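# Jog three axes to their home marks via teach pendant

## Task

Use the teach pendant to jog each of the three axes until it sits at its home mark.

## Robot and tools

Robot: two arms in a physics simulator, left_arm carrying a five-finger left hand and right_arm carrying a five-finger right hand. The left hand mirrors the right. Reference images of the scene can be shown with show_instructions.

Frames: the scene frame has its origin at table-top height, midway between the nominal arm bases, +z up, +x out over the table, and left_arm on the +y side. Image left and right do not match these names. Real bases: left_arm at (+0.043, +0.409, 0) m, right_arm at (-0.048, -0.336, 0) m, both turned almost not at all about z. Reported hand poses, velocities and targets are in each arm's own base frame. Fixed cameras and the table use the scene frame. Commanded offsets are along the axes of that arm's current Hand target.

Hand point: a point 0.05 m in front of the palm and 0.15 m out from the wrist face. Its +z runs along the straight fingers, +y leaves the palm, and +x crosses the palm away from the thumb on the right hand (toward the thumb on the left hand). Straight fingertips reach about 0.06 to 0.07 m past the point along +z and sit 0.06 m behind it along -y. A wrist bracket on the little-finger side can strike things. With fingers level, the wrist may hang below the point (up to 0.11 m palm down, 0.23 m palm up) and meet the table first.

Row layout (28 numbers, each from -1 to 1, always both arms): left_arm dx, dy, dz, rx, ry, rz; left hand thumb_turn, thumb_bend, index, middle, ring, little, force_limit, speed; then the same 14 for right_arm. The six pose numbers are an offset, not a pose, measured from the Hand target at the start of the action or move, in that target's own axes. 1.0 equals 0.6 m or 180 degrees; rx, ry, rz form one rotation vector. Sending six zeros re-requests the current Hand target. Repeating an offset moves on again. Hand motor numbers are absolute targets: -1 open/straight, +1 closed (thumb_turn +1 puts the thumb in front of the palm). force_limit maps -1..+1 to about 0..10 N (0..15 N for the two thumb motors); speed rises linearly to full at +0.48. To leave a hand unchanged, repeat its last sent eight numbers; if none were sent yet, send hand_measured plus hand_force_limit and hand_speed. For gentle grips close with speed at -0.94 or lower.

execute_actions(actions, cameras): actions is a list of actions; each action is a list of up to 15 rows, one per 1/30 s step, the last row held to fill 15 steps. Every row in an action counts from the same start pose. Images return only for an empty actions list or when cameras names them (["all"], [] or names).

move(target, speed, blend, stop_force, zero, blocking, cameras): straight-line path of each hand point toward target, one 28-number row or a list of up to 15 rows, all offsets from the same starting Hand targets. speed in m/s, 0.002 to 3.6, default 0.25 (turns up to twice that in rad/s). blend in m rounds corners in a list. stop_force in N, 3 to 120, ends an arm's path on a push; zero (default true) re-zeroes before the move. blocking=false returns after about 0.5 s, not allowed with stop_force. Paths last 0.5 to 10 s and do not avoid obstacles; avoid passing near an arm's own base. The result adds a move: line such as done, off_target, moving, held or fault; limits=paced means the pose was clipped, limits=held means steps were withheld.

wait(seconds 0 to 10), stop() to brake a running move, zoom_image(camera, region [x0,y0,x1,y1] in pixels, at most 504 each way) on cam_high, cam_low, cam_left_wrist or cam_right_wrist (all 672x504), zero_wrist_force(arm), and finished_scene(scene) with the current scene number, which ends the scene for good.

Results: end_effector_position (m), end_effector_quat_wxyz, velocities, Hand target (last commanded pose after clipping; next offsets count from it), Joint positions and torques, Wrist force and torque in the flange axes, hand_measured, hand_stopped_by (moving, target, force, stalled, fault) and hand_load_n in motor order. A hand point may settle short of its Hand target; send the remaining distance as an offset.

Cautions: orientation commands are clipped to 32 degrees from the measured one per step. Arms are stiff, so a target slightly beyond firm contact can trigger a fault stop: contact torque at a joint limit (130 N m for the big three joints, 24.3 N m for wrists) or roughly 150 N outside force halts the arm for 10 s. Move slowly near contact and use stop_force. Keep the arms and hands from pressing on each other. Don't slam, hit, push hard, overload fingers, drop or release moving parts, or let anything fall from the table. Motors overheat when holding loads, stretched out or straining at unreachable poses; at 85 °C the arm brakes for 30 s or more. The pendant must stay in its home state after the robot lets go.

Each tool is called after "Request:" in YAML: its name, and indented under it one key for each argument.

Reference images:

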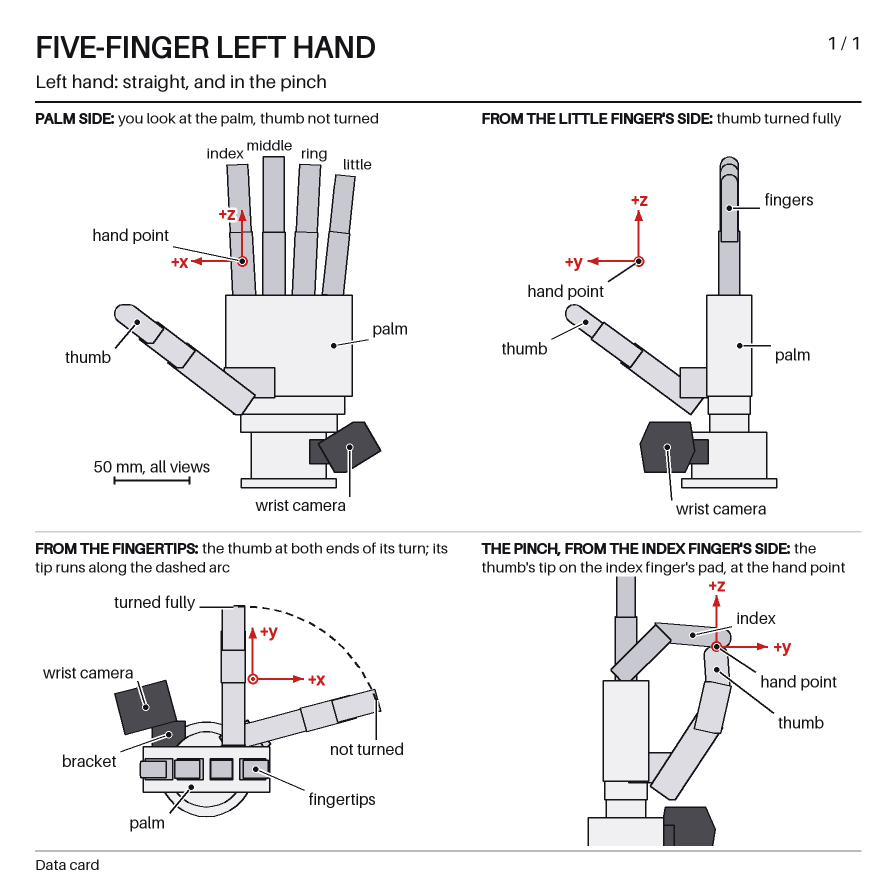

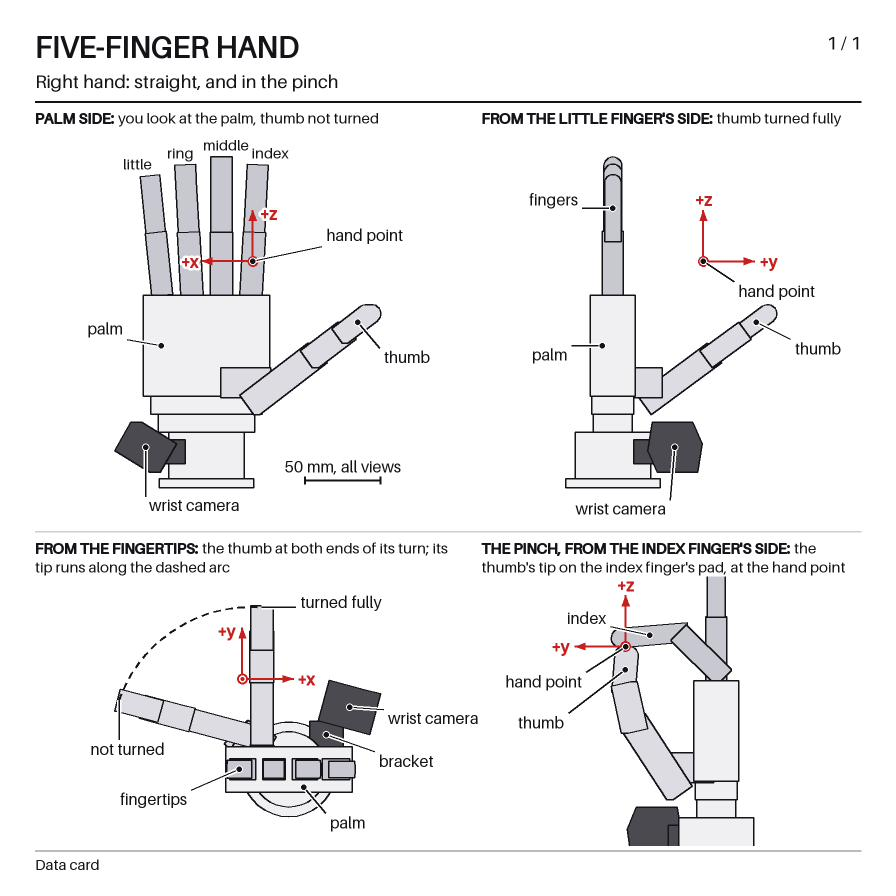

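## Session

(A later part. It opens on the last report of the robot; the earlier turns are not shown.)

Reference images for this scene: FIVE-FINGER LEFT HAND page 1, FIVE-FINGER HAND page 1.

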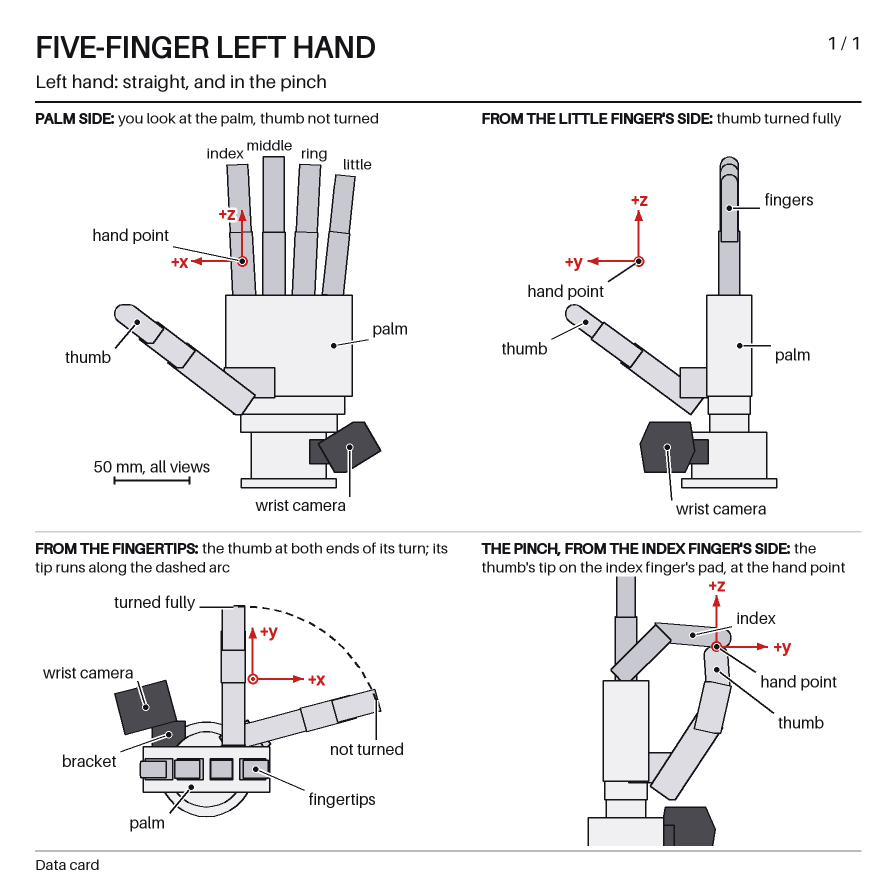

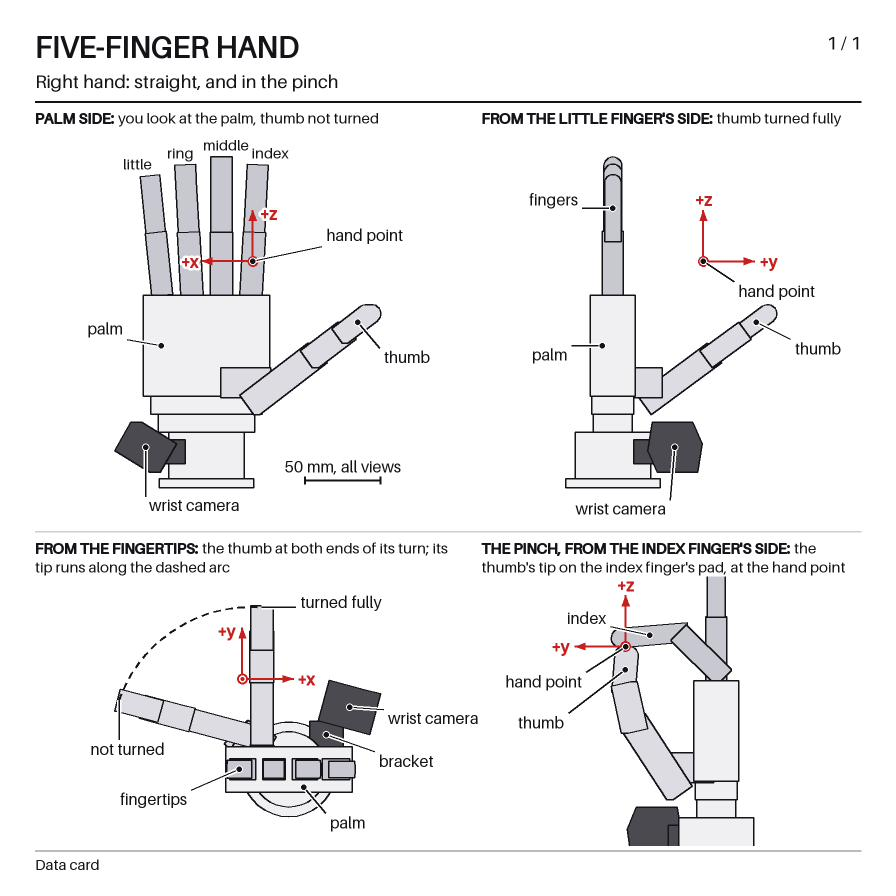

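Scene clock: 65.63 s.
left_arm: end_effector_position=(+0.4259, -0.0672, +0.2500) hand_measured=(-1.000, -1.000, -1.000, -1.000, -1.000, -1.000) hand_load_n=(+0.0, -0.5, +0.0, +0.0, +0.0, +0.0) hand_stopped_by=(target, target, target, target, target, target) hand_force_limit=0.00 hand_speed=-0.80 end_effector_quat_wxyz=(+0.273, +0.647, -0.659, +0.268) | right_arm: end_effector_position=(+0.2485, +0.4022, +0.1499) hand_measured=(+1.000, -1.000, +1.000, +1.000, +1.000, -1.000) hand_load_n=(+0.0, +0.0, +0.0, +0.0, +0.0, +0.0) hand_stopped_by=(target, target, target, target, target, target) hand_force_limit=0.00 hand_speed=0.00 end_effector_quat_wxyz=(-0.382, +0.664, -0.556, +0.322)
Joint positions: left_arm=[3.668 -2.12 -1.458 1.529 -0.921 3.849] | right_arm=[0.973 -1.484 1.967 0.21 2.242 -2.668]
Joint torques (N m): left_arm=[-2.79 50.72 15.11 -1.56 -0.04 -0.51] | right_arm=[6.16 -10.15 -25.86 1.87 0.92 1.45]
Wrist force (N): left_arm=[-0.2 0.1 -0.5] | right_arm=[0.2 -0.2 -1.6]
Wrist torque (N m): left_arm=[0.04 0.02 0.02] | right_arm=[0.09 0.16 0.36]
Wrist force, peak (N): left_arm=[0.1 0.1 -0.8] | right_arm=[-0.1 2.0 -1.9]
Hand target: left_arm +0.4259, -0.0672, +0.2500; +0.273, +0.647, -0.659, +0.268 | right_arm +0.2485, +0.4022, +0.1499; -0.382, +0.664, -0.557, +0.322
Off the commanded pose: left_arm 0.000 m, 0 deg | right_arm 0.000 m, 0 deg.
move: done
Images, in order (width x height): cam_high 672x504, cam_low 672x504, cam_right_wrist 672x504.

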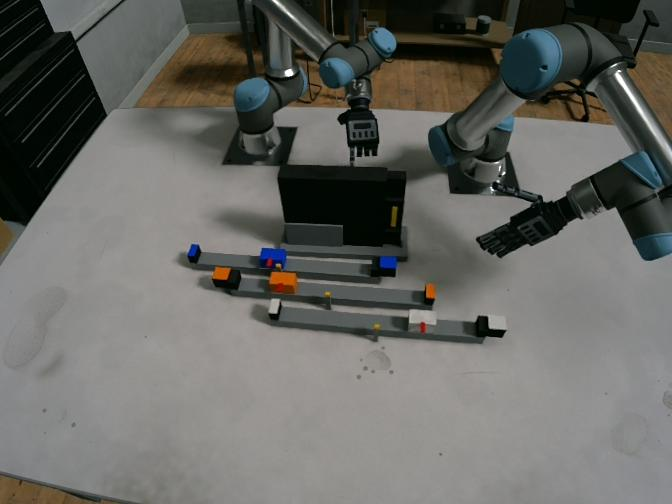

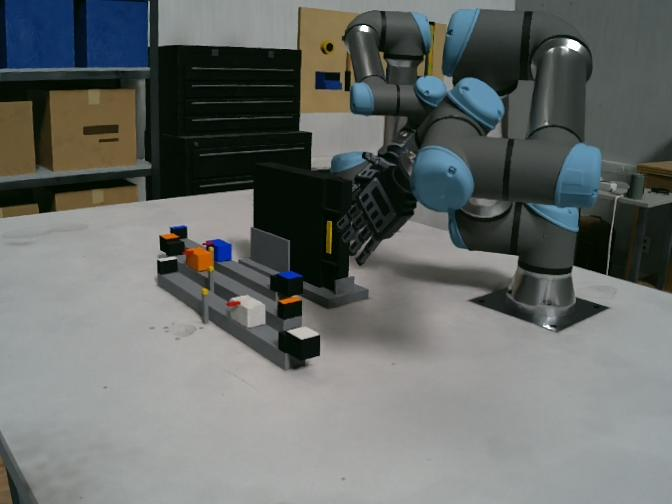

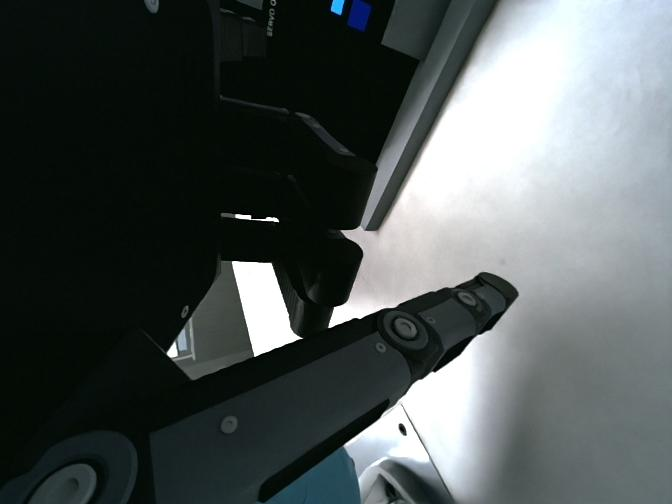

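Request:
move:
  target:
    - [0,0,0,0,0,0,-1,-1,-1,-1,-1,-1,0,-0.8,0.0748,-0.0503,0.0537,0.2499,-0.3719,-0.7015,1,-1,1,1,1,1,0,0]
  speed: 0.3
  cameras: ["cam_high","cam_right_wrist","cam_low","cam_left_wrist"]

Request:
zoom_image:
  camera: "cam_right_wrist"
  region: [200, 100, 600, 400]

Scene clock: 76.47 s.
left_arm: end_effector_position=(+0.4259, -0.0672, +0.2500) hand_measured=(-1.000, -1.000, -1.000, -1.000, -1.000, -1.000) hand_load_n=(+0.0, +0.0, +0.0, +0.0, +0.0, +0.0) hand_stopped_by=(target, target, target, target, target, target) hand_force_limit=0.00 hand_speed=-0.80 end_effector_quat_wxyz=(+0.273, +0.647, -0.659, +0.268) | right_arm: end_effector_position=(+0.2987, +0.3655, +0.1600) hand_measured=(+1.000, -1.000, +1.000, +1.000, +1.000, +1.000) hand_load_n=(+0.5, +0.0, +0.0, +0.5, +0.0, +0.0) hand_stopped_by=(target, target, target, target, target, target) hand_force_limit=0.00 hand_speed=0.00 end_effector_quat_wxyz=(-0.270, +0.654, +0.653, +0.270)
Joint positions: left_arm=[3.668 -2.12 -1.458 1.529 -0.921 3.849] | right_arm=[0.292 -1.461 1.991 0.761 0.829 -5.881]
Joint torques (N m): left_arm=[-3.64 49.48 18.65 -1.65 -0.11 -1.74] | right_arm=[-1.28 -31.78 -8.02 2.82 -2.34 -1.71]
Wrist force (N): left_arm=[0.0 0.2 -0.5] | right_arm=[0.2 1.2 -0.8]
Wrist torque (N m): left_arm=[0.06 0.00 0.02] | right_arm=[0.17 0.21 0.20]
Wrist force, peak (N): left_arm=[0.0 -0.2 -0.8] | right_arm=[0.0 -0.5 -2.1]
Hand target: left_arm +0.4259, -0.0672, +0.2500; +0.273, +0.647, -0.659, +0.268 | right_arm +0.2986, +0.3655, +0.1600; -0.270, +0.654, +0.653, +0.270
Off the commanded pose: left_arm 0.000 m, 0 deg | right_arm 0.000 m, 0 deg.
move: done

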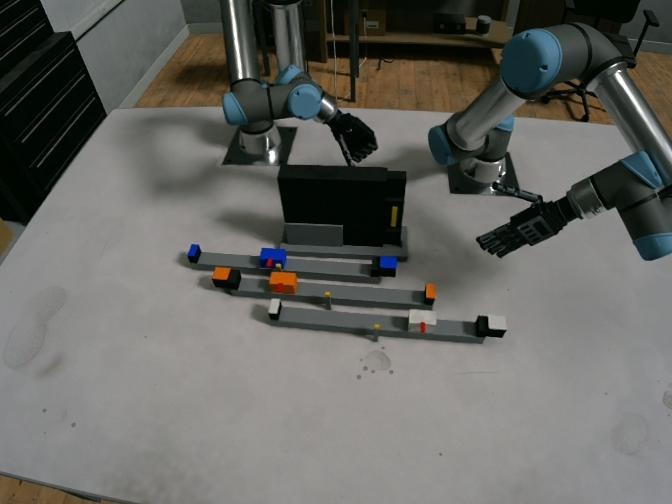

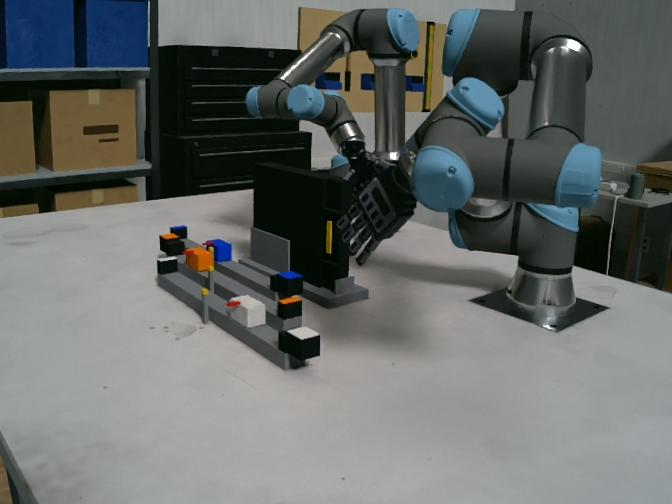

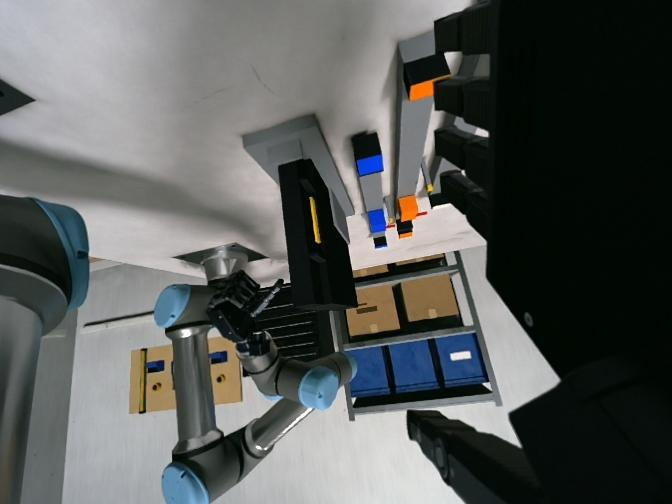

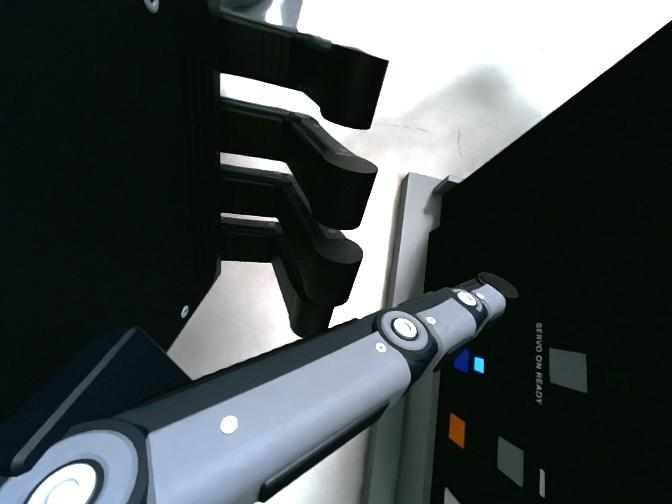

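Scaled by 1.260.

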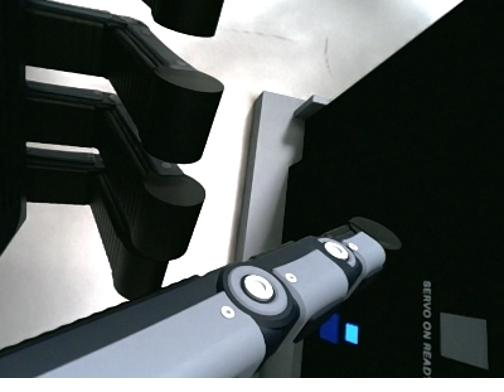

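Request:
move:
  target: [0,0,0,0,0,0,-1,-1,-1,-1,-1,-1,0,-0.8,-0.04125,0,-0.04125,0,0,0,1,-1,1,1,1,1,0,0]
  cameras: ["cam_right_wrist"]

Request:
zoom_image:
  camera: "cam_right_wrist"
  region: [400, 200, 672, 480]

Scene clock: 81.67 s.
left_arm: end_effector_position=(+0.4259, -0.0672, +0.2500) hand_measured=(-1.000, -1.000, -1.000, -1.000, -1.000, -1.000) hand_load_n=(+0.0, +0.0, +0.0, +0.0, +0.0, +0.0) hand_stopped_by=(target, target, target, target, target, target) hand_force_limit=0.00 hand_speed=-0.80 end_effector_quat_wxyz=(+0.273, +0.647, -0.659, +0.268) | right_arm: end_effector_position=(+0.2986, +0.3305, +0.1601) hand_measured=(+1.000, -1.000, +1.000, +1.000, +1.000, +1.000) hand_load_n=(+0.5, +0.0, +0.0, +0.0, +0.0, +0.0) hand_stopped_by=(target, target, target, target, target, target) hand_force_limit=0.00 hand_speed=0.00 end_effector_quat_wxyz=(-0.270, +0.654, +0.653, +0.270)
Joint positions: left_arm=[3.668 -2.12 -1.458 1.529 -0.921 3.849] | right_arm=[0.169 -1.496 2.062 0.838 0.802 -6.046]
Joint torques (N m): left_arm=[-3.65 50.23 21.6 -1.74 0.01 -1.54] | right_arm=[-3.43 -8 -20.87 1.91 1.02 -1.05]
Wrist force (N): left_arm=[-0.1 0.0 -0.6] | right_arm=[0.3 1.1 -0.9]
Wrist torque (N m): left_arm=[0.02 0.01 0.02] | right_arm=[0.16 0.20 0.16]
Wrist force, peak (N): left_arm=[0.2 0.2 -0.8] | right_arm=[-0.5 1.2 -1.3]
Hand target: left_arm +0.4259, -0.0672, +0.2500; +0.273, +0.647, -0.659, +0.268 | right_arm +0.2986, +0.3305, +0.1601; -0.270, +0.654, +0.653, +0.270
Off the commanded pose: left_arm 0.000 m, 0 deg | right_arm 0.000 m, 0 deg.
move: done
Images, in order (width x height): cam_right_wrist 672x504.

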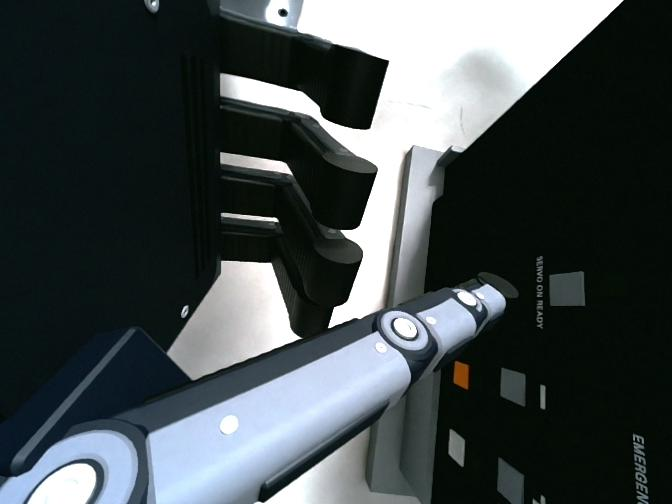

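Scaled by 1.800.

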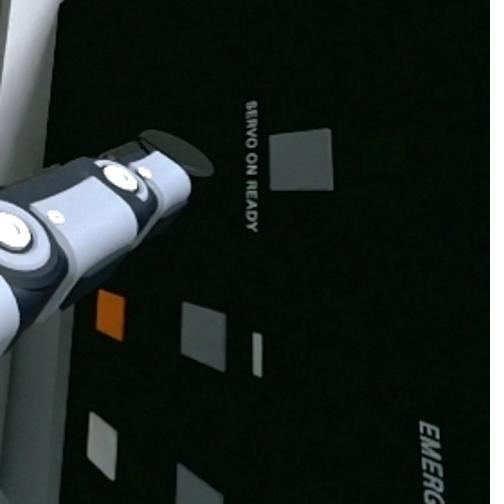

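Request:
wait:
  seconds: 0.1
  cameras: ["cam_left_wrist"]

Request:
zoom_image:
  camera: "cam_left_wrist"
  region: [190, 120, 370, 360]

Scene clock: 83.03 s.
left_arm: end_effector_position=(+0.4259, -0.0672, +0.2500) hand_measured=(-1.000, -1.000, -1.000, -1.000, -1.000, -1.000) hand_load_n=(+0.0, +0.0, +0.0, +0.0, +0.0, +0.0) hand_stopped_by=(target, target, target, target, target, target) hand_force_limit=0.00 hand_speed=-0.80 end_effector_quat_wxyz=(+0.273, +0.647, -0.659, +0.268) | right_arm: end_effector_position=(+0.2986, +0.3305, +0.1601) hand_measured=(+1.000, -1.000, +1.000, +1.000, +1.000, +1.000) hand_load_n=(+0.0, +0.0, +0.0, +0.0, +0.0, +0.0) hand_stopped_by=(target, target, target, target, target, target) hand_force_limit=0.00 hand_speed=0.00 end_effector_quat_wxyz=(-0.270, +0.654, +0.653, +0.270)
Joint positions: left_arm=[3.668 -2.12 -1.458 1.529 -0.921 3.849] | right_arm=[0.169 -1.495 2.062 0.838 0.802 -6.047]
Joint torques (N m): left_arm=[-2.8 48.82 21.39 -1.74 -0.01 -1.55] | right_arm=[-4.63 -7.84 -23.1 3.05 0.91 -1.86]
Wrist force (N): left_arm=[-0.1 0.2 -0.5] | right_arm=[0.1 1.3 -0.7]
Wrist torque (N m): left_arm=[0.05 0.02 0.02] | right_arm=[0.18 0.23 0.18]
Wrist force, peak (N): left_arm=[0.0 0.0 -0.7] | right_arm=[0.3 1.4 -0.8]
Hand target: left_arm +0.4259, -0.0672, +0.2500; +0.273, +0.647, -0.659, +0.268 | right_arm +0.2986, +0.3305, +0.1601; -0.270, +0.654, +0.653, +0.270
Off the commanded pose: left_arm 0.000 m, 0 deg | right_arm 0.000 m, 0 deg.
wait: 0.10 s; at rest from the start
Images, in order (width x height): cam_left_wrist 672x504.

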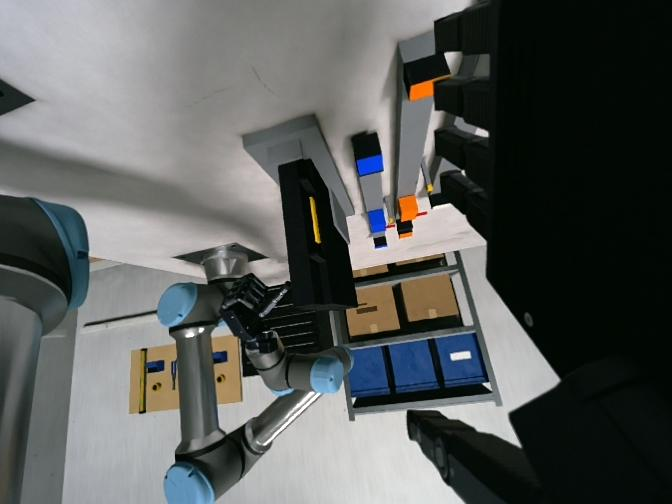

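Scaled by 2.100.

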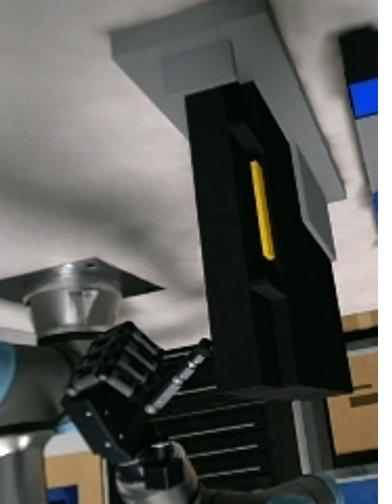

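Request:
move:
  target: [0,0,0,0,0,0,-1,-1,-1,-1,-1,-1,0,-0.8,-0.0224,0.05,0.0507,0,0,0,1,-1,1,1,1,1,0,0]
  cameras: ["cam_right_wrist","cam_left_wrist"]

Request:
zoom_image:
  camera: "cam_right_wrist"
  region: [400, 200, 672, 480]

Request:
zoom_image:
  camera: "cam_left_wrist"
  region: [190, 120, 370, 360]

Scene clock: 85.50 s.
left_arm: end_effector_position=(+0.4259, -0.0672, +0.2500) hand_measured=(-1.000, -1.000, -1.000, -1.000, -1.000, -1.000) hand_load_n=(+0.0, +0.0, +0.0, +0.0, +0.0, +0.0) hand_stopped_by=(target, target, target, target, target, target) hand_force_limit=0.00 hand_speed=-0.80 end_effector_quat_wxyz=(+0.273, +0.647, -0.659, +0.268) | right_arm: end_effector_position=(+0.3286, +0.3424, +0.1291) hand_measured=(+1.000, -1.000, +1.000, +1.000, +1.000, +1.000) hand_load_n=(+0.0, +0.0, +0.0, +0.0, +0.0, +0.0) hand_stopped_by=(target, target, target, target, target, target) hand_force_limit=0.00 hand_speed=0.00 end_effector_quat_wxyz=(-0.270, +0.654, +0.653, +0.270)
Joint positions: left_arm=[3.668 -2.12 -1.458 1.529 -0.921 3.849] | right_arm=[0.191 -1.378 2.013 0.748 0.806 -6.016]
Joint torques (N m): left_arm=[-2.61 48.8 23.1 -1.8 0.03 -1.61] | right_arm=[-5.62 -25.72 -6.93 2.2 -0.16 -1.67]
Wrist force (N): left_arm=[0.0 0.1 -0.5] | right_arm=[0.1 1.2 -0.6]
Wrist torque (N m): left_arm=[0.04 0.01 0.02] | right_arm=[0.16 0.21 0.22]
Wrist force, peak (N): left_arm=[-0.1 -0.1 -0.8] | right_arm=[0.2 1.3 -1.2]
Hand target: left_arm +0.4259, -0.0672, +0.2500; +0.273, +0.647, -0.659, +0.268 | right_arm +0.3286, +0.3424, +0.1290; -0.270, +0.654, +0.653, +0.270
Off the commanded pose: left_arm 0.000 m, 0 deg | right_arm 0.000 m, 0 deg.
move: done
Images, in order (width x height): cam_left_wrist 672x504, cam_right_wrist 672x504.

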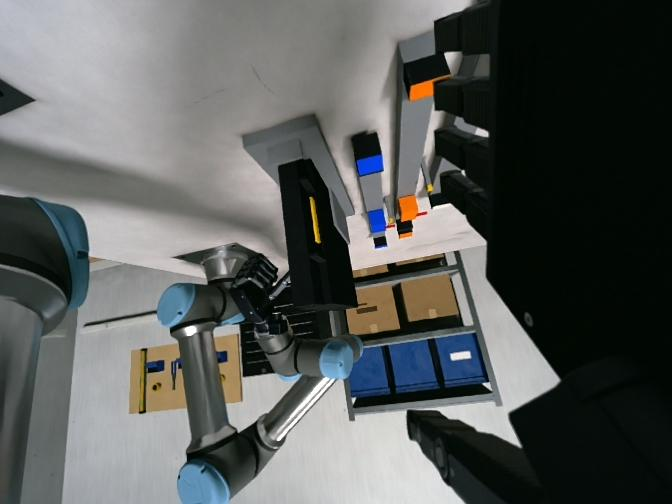

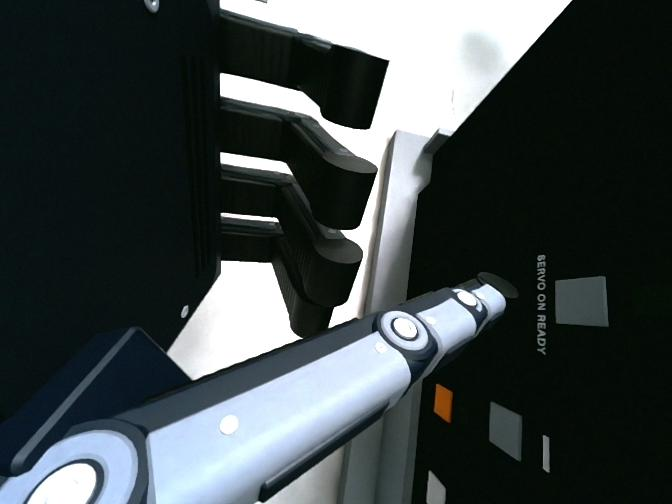

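Scaled by 1.800.

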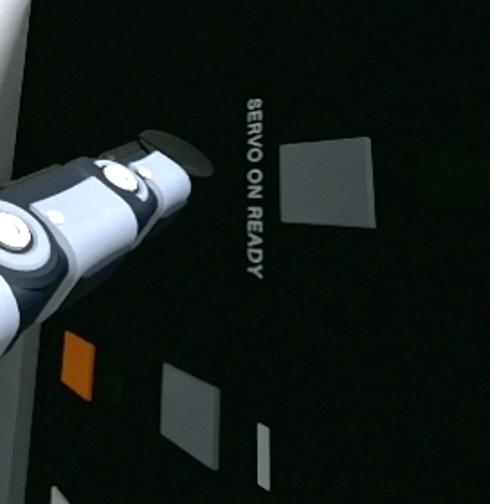

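Scaled by 2.100.

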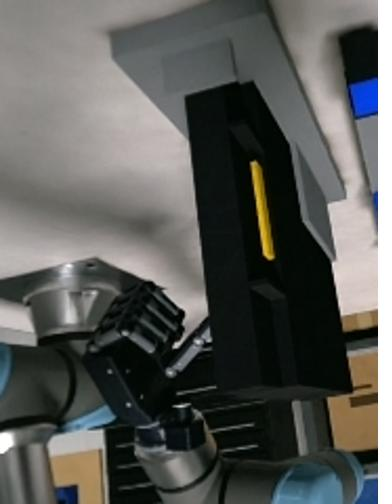

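Request:
move:
  target: [0,0,0,0,0,0,-1,-1,-1,-1,-1,-1,0,-0.8,0.0024,0.03,0.0024,0,0,0,1,-1,1,1,1,1,0,0]
  cameras: ["cam_right_wrist"]

Request:
zoom_image:
  camera: "cam_right_wrist"
  region: [400, 200, 672, 480]

Scene clock: 87.23 s.
left_arm: end_effector_position=(+0.4259, -0.0672, +0.2500) hand_measured=(-1.000, -1.000, -1.000, -1.000, -1.000, -1.000) hand_load_n=(+0.0, +0.0, +0.0, +0.0, +0.0, +0.0) hand_stopped_by=(target, target, target, target, target, target) hand_force_limit=0.00 hand_speed=-0.80 end_effector_quat_wxyz=(+0.273, +0.647, -0.659, +0.268) | right_arm: end_effector_position=(+0.3467, +0.3444, +0.1290) hand_measured=(+1.000, -1.000, +1.000, +1.000, +1.000, +1.000) hand_load_n=(+0.0, +0.0, +0.0, +0.0, +0.0, +0.0) hand_stopped_by=(target, target, target, target, target, target) hand_force_limit=0.00 hand_speed=0.00 end_effector_quat_wxyz=(-0.270, +0.654, +0.653, +0.270)
Joint positions: left_arm=[3.668 -2.12 -1.458 1.529 -0.921 3.849] | right_arm=[0.187 -1.34 1.967 0.761 0.805 -6.022]
Joint torques (N m): left_arm=[-2.9 48.6 23.25 -1.85 -0.02 -1.6] | right_arm=[-0.18 -35.51 -7.61 1.1 -3.31 -0.87]
Wrist force (N): left_arm=[-0.1 0.1 -0.5] | right_arm=[0.0 1.2 -0.5]
Wrist torque (N m): left_arm=[0.04 0.01 0.02] | right_arm=[0.15 0.23 0.28]
Wrist force, peak (N): left_arm=[0.0 0.1 -0.9] | right_arm=[0.2 1.6 -0.8]
Hand target: left_arm +0.4259, -0.0672, +0.2500; +0.273, +0.647, -0.659, +0.268 | right_arm +0.3466, +0.3444, +0.1290; -0.270, +0.654, +0.653, +0.270
Off the commanded pose: left_arm 0.000 m, 0 deg | right_arm 0.000 m, 0 deg.
move: done
Images, in order (width x height): cam_right_wrist 672x504.

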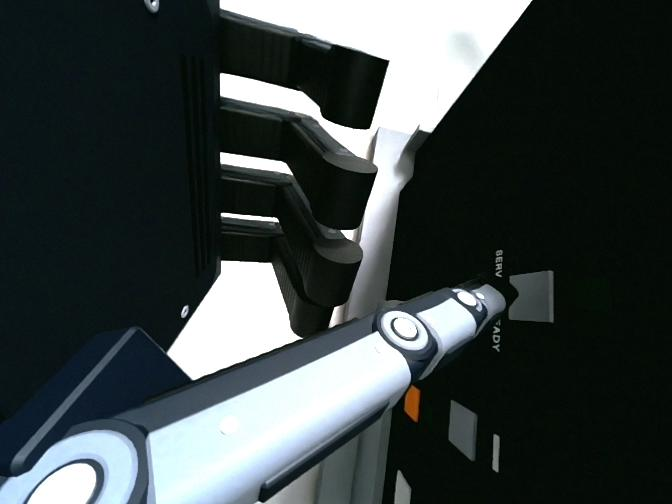

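Scaled by 1.800.

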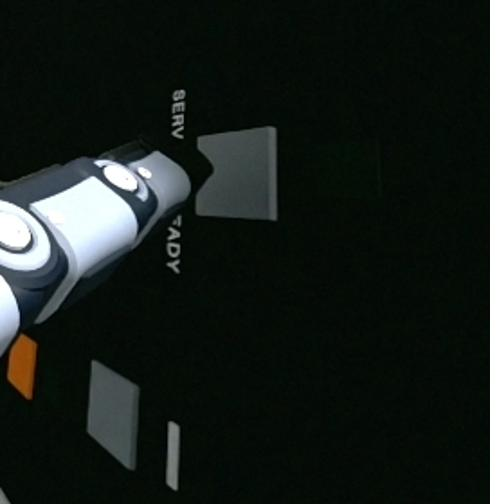

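Request:
move:
  target: [0,0,0,0,0,0,-1,-1,-1,-1,-1,-1,0,-0.8,0,0.0333,0,0,0,0,1,-1,1,1,1,1,0,0]
  speed: 0.01
  stop_force: 3
  cameras: ["cam_right_wrist", "cam_high"]

Request:
zoom_image:
  camera: "cam_right_wrist"
  region: [400, 200, 672, 480]

Scene clock: 89.67 s.
left_arm: end_effector_position=(+0.4259, -0.0672, +0.2500) hand_measured=(-1.000, -1.000, -1.000, -1.000, -1.000, -1.000) hand_load_n=(+0.0, +0.0, +0.0, +0.0, +0.0, +0.0) hand_stopped_by=(target, target, target, target, target, target) hand_force_limit=0.00 hand_speed=-0.80 end_effector_quat_wxyz=(+0.273, +0.647, -0.659, +0.268) | right_arm: end_effector_position=(+0.3544, +0.3444, +0.1290) hand_measured=(+1.000, -1.000, +1.000, +1.000, +1.000, +1.000) hand_load_n=(+0.0, -1.5, +0.0, +0.0, +0.0, +0.0) hand_stopped_by=(target, target, target, target, target, target) hand_force_limit=0.00 hand_speed=0.00 end_effector_quat_wxyz=(-0.270, +0.654, +0.653, +0.270)
Joint positions: left_arm=[3.668 -2.12 -1.458 1.529 -0.921 3.849] | right_arm=[0.182 -1.325 1.948 0.769 0.804 -6.028]
Joint torques (N m): left_arm=[-3.61 48.51 23.55 -1.87 0.1 -1.66] | right_arm=[5.66 -36.73 -5.7 0.51 -0.06 1.57]
Wrist force (N): left_arm=[-0.2 -0.1 -0.5] | right_arm=[0.3 -1.7 -0.9]
Wrist torque (N m): left_arm=[0.02 0.04 0.01] | right_arm=[-0.05 0.17 0.21]
Wrist force, peak (N): left_arm=[0.1 0.2 -0.7] | right_arm=[0.0 -4.4 -2.7]
Hand target: left_arm +0.4259, -0.0672, +0.2500; +0.273, +0.647, -0.659, +0.268 | right_arm +0.3544, +0.3444, +0.1290; -0.270, +0.654, +0.653, +0.270 (not the last commanded pose)
Off the commanded pose: left_arm 0.000 m, 0 deg | right_arm 0.012 m, 0 deg.
move: contact (right_arm)
Images, in order (width x height): cam_high 672x504, cam_right_wrist 672x504.

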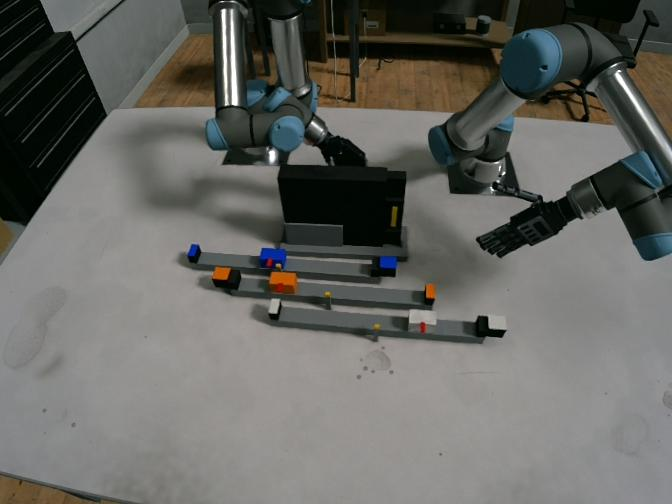

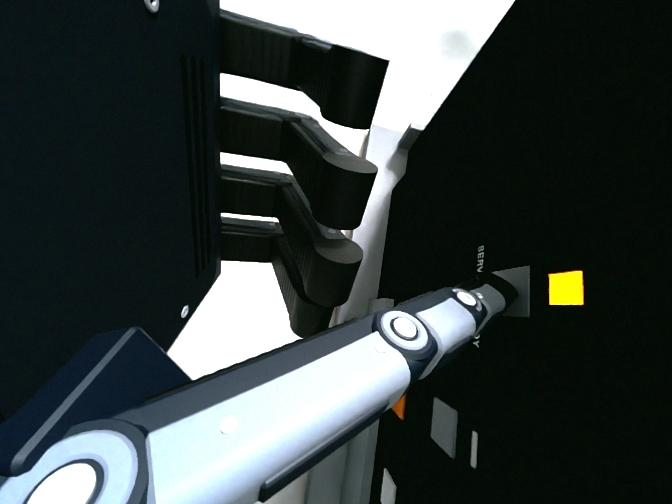

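Scaled by 1.800.

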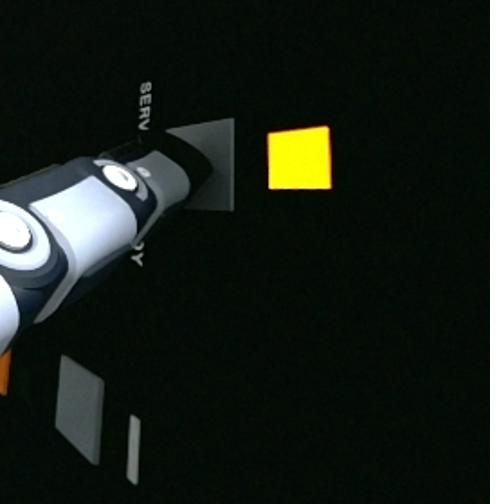

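Request:
move:
  target: [0,0,0,0,0,0,-1,-1,-1,-1,-1,-1,0,-0.8,0,-0.025,0,0,0,0,1,-1,1,1,1,1,0,0]
  speed: 0.1
  cameras: ["cam_right_wrist"]

Request:
zoom_image:
  camera: "cam_right_wrist"
  region: [400, 200, 672, 480]

Scene clock: 90.80 s.
left_arm: end_effector_position=(+0.4259, -0.0672, +0.2500) hand_measured=(-1.000, -1.000, -1.000, -1.000, -1.000, -1.000) hand_load_n=(+0.0, +0.0, +0.0, +0.0, +0.0, +0.0) hand_stopped_by=(target, target, target, target, target, target) hand_force_limit=0.00 hand_speed=-0.80 end_effector_quat_wxyz=(+0.273, +0.647, -0.659, +0.268) | right_arm: end_effector_position=(+0.3393, +0.3445, +0.1291) hand_measured=(+1.000, -1.000, +1.000, +1.000, +1.000, +1.000) hand_load_n=(+0.0, +0.0, +0.0, +0.0, +0.0, +0.0) hand_stopped_by=(target, target, target, target, target, target) hand_force_limit=0.00 hand_speed=0.00 end_effector_quat_wxyz=(-0.270, +0.654, +0.653, +0.270) end_effector_velocity=(+0.002, +0.000, +0.000) end_effector_angular_velocity=(+0.000, +0.000, +0.000)
Joint positions: left_arm=[3.668 -2.12 -1.458 1.529 -0.921 3.849] | right_arm=[0.191 -1.355 1.985 0.754 0.806 -6.016]
Joint velocities: left_arm=[within noise] | right_arm=[0 0.004 -0.006 0.001 0 0]
Joint torques (N m): left_arm=[-2.83 48.95 22.98 -1.81 0.02 -1.69] | right_arm=[-5.8 -12.35 -24.21 3.19 0.55 -0.88]
Wrist force (N): left_arm=[0.0 0.2 -0.4] | right_arm=[0.3 1.4 -0.9]
Wrist torque (N m): left_arm=[0.05 0.01 0.02] | right_arm=[0.19 0.20 0.16]
Wrist force, peak (N): left_arm=[-0.3 0.3 -0.6] | right_arm=[0.0 -1.8 -1.5]
Hand target: left_arm +0.4259, -0.0672, +0.2500; +0.273, +0.647, -0.659, +0.268 | right_arm +0.3394, +0.3444, +0.1290; -0.270, +0.654, +0.653, +0.270
Off the commanded pose: left_arm 0.000 m, 0 deg | right_arm 0.000 m, 0 deg.
move: done
Images, in order (width x height): cam_right_wrist 672x504.

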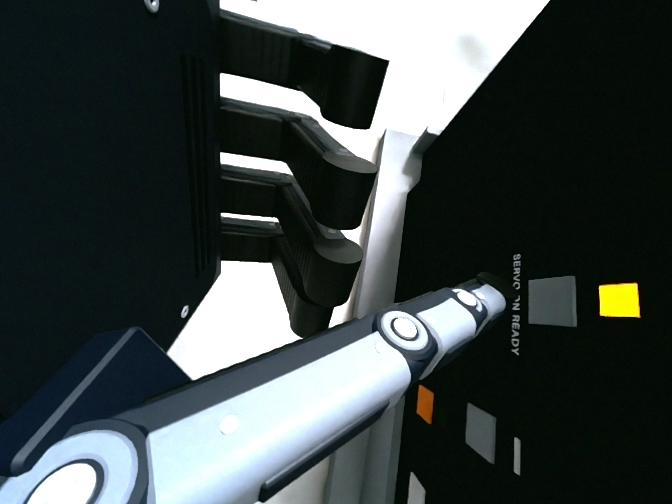

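Scaled by 1.800.

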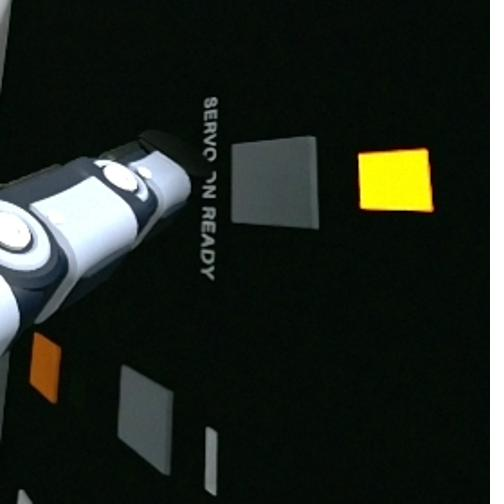

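Request:
move:
  target: [0,0,0,0,0,0,1,-1,-0.2,-0.5,-0.5,-0.5,0,-0.2,0,0,0,0,0,0,1,-1,1,1,1,1,0,0]
  cameras: ["cam_left_wrist","cam_low"]

Request:
zoom_image:
  camera: "cam_left_wrist"
  region: [220, 60, 560, 360]

Scene clock: 95.43 s.
left_arm: end_effector_position=(+0.4259, -0.0672, +0.2500) hand_measured=(+1.000, -1.000, -0.200, -0.500, -0.500, -0.500) hand_load_n=(+0.0, +0.0, +0.0, +0.0, +0.0, +0.0) hand_stopped_by=(target, target, target, target, target, target) hand_force_limit=0.00 hand_speed=-0.20 end_effector_quat_wxyz=(+0.273, +0.647, -0.659, +0.268) | right_arm: end_effector_position=(+0.3394, +0.3444, +0.1290) hand_measured=(+1.000, -1.000, +1.000, +1.000, +1.000, +1.000) hand_load_n=(+0.0, +0.0, +0.0, +0.0, +0.0, +0.0) hand_stopped_by=(target, target, target, target, target, target) hand_force_limit=0.00 hand_speed=0.00 end_effector_quat_wxyz=(-0.270, +0.654, +0.653, +0.270)
Joint positions: left_arm=[3.668 -2.12 -1.458 1.529 -0.921 3.849] | right_arm=[0.191 -1.355 1.984 0.754 0.806 -6.016]
Joint torques (N m): left_arm=[-3.04 47.47 23.1 -2.02 -0.03 -1.72] | right_arm=[-5.9 -13.29 -23.56 3.34 -3.43 -1.92]
Wrist force (N): left_arm=[0.0 0.1 -0.5] | right_arm=[0.2 1.1 -0.6]
Wrist torque (N m): left_arm=[0.05 0.02 0.03] | right_arm=[0.14 0.21 0.18]
Wrist force, peak (N): left_arm=[0.0 0.1 -0.9] | right_arm=[-0.1 1.5 -1.0]
Hand target: left_arm +0.4259, -0.0672, +0.2500; +0.273, +0.647, -0.659, +0.268 | right_arm +0.3394, +0.3444, +0.1290; -0.270, +0.654, +0.653, +0.270
Off the commanded pose: left_arm 0.000 m, 0 deg | right_arm 0.000 m, 0 deg.
move: done
Images, in order (width x height): cam_low 672x504, cam_left_wrist 672x504.

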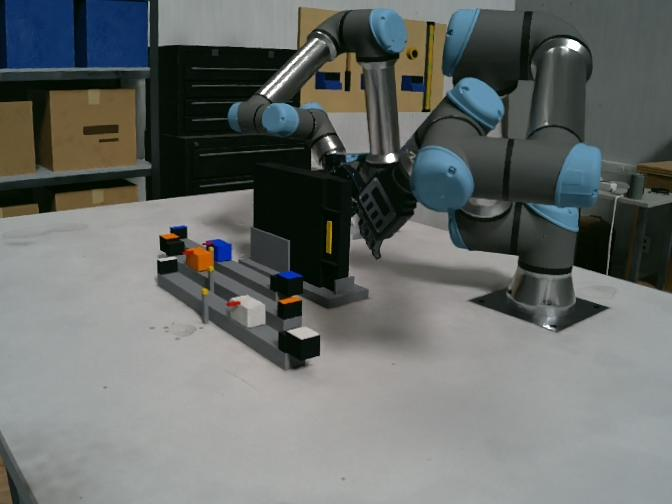

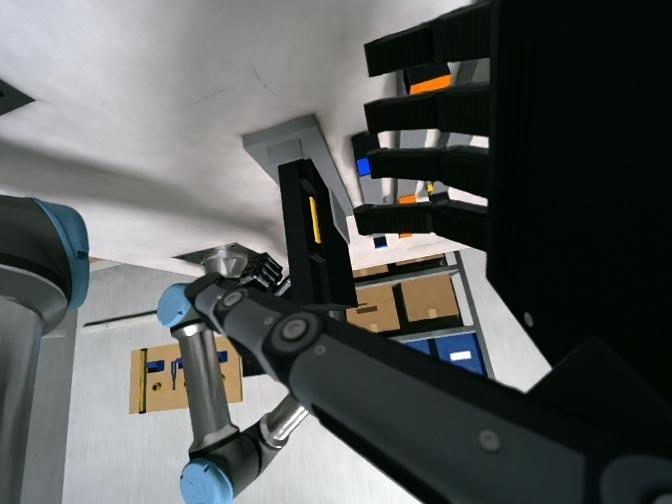

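Scaled by 1.482.

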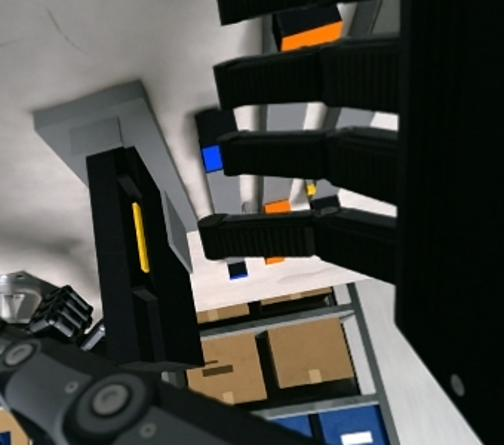

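Request:
move:
  target: [0.0943,0.075,0.2121,0,0,0,1,-1,-0.2,-0.5,-0.5,-0.5,0,-0.2,0,0,0,0,0,0,1,-1,1,1,1,1,0,0]
  cameras: ["cam_left_wrist","cam_low"]

Request:
zoom_image:
  camera: "cam_left_wrist"
  region: [170, 60, 510, 360]

Scene clock: 99.27 s.
left_arm: end_effector_position=(+0.3786, -0.1963, +0.2001) hand_measured=(+1.000, -1.000, -0.200, -0.500, -0.500, -0.500) hand_load_n=(+0.0, +0.0, +0.0, +0.0, +0.0, +0.0) hand_stopped_by=(target, target, target, target, target, target) hand_force_limit=0.00 hand_speed=-0.20 end_effector_quat_wxyz=(+0.273, +0.647, -0.659, +0.268) | right_arm: end_effector_position=(+0.3394, +0.3444, +0.1290) hand_measured=(+1.000, -1.000, +1.000, +1.000, +1.000, +1.000) hand_load_n=(+0.0, -0.5, +0.0, +0.0, +0.0, +0.0) hand_stopped_by=(target, target, target, target, target, target) hand_force_limit=0.00 hand_speed=0.00 end_effector_quat_wxyz=(-0.270, +0.654, +0.653, +0.270)
Joint positions: left_arm=[3.451 -2.035 -1.695 1.848 -0.837 3.589] | right_arm=[0.191 -1.355 1.984 0.754 0.806 -6.016]
Joint torques (N m): left_arm=[-6.35 23.34 9.39 -1 0.24 -1] | right_arm=[-5.94 -12.74 -23.42 3.18 -3.32 -1.64]
Wrist force (N): left_arm=[-0.1 -0.3 -0.2] | right_arm=[0.0 1.0 -0.8]
Wrist torque (N m): left_arm=[-0.02 0.00 -0.06] | right_arm=[0.12 0.24 0.16]
Wrist force, peak (N): left_arm=[-0.6 -0.6 -2.1] | right_arm=[-0.1 1.6 -0.8]
Hand target: left_arm +0.3785, -0.1964, +0.2000; +0.273, +0.647, -0.659, +0.268 | right_arm +0.3394, +0.3444, +0.1290; -0.270, +0.654, +0.653, +0.270
Off the commanded pose: left_arm 0.000 m, 0 deg | right_arm 0.000 m, 0 deg.
move: done
Images, in order (width x height): cam_low 672x504, cam_left_wrist 672x504.

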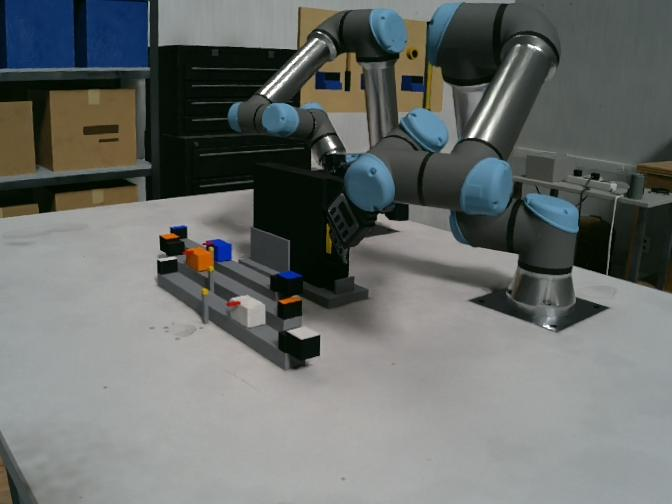

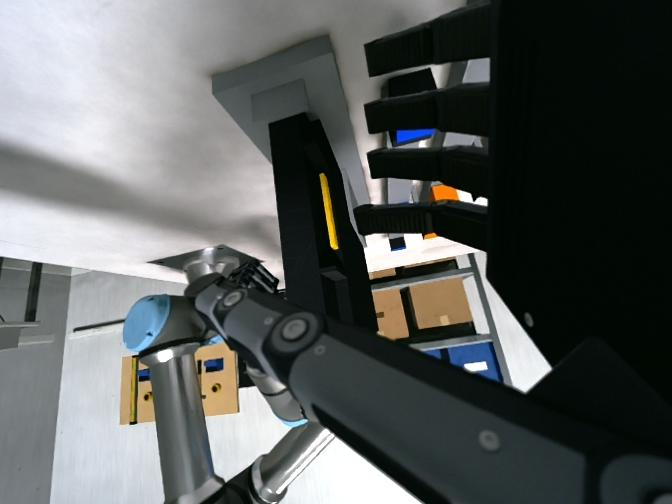

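Scaled by 1.482.

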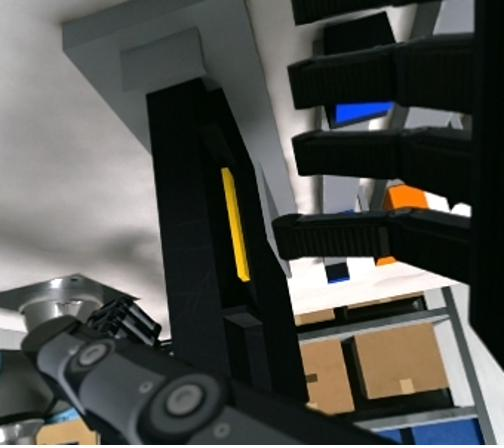

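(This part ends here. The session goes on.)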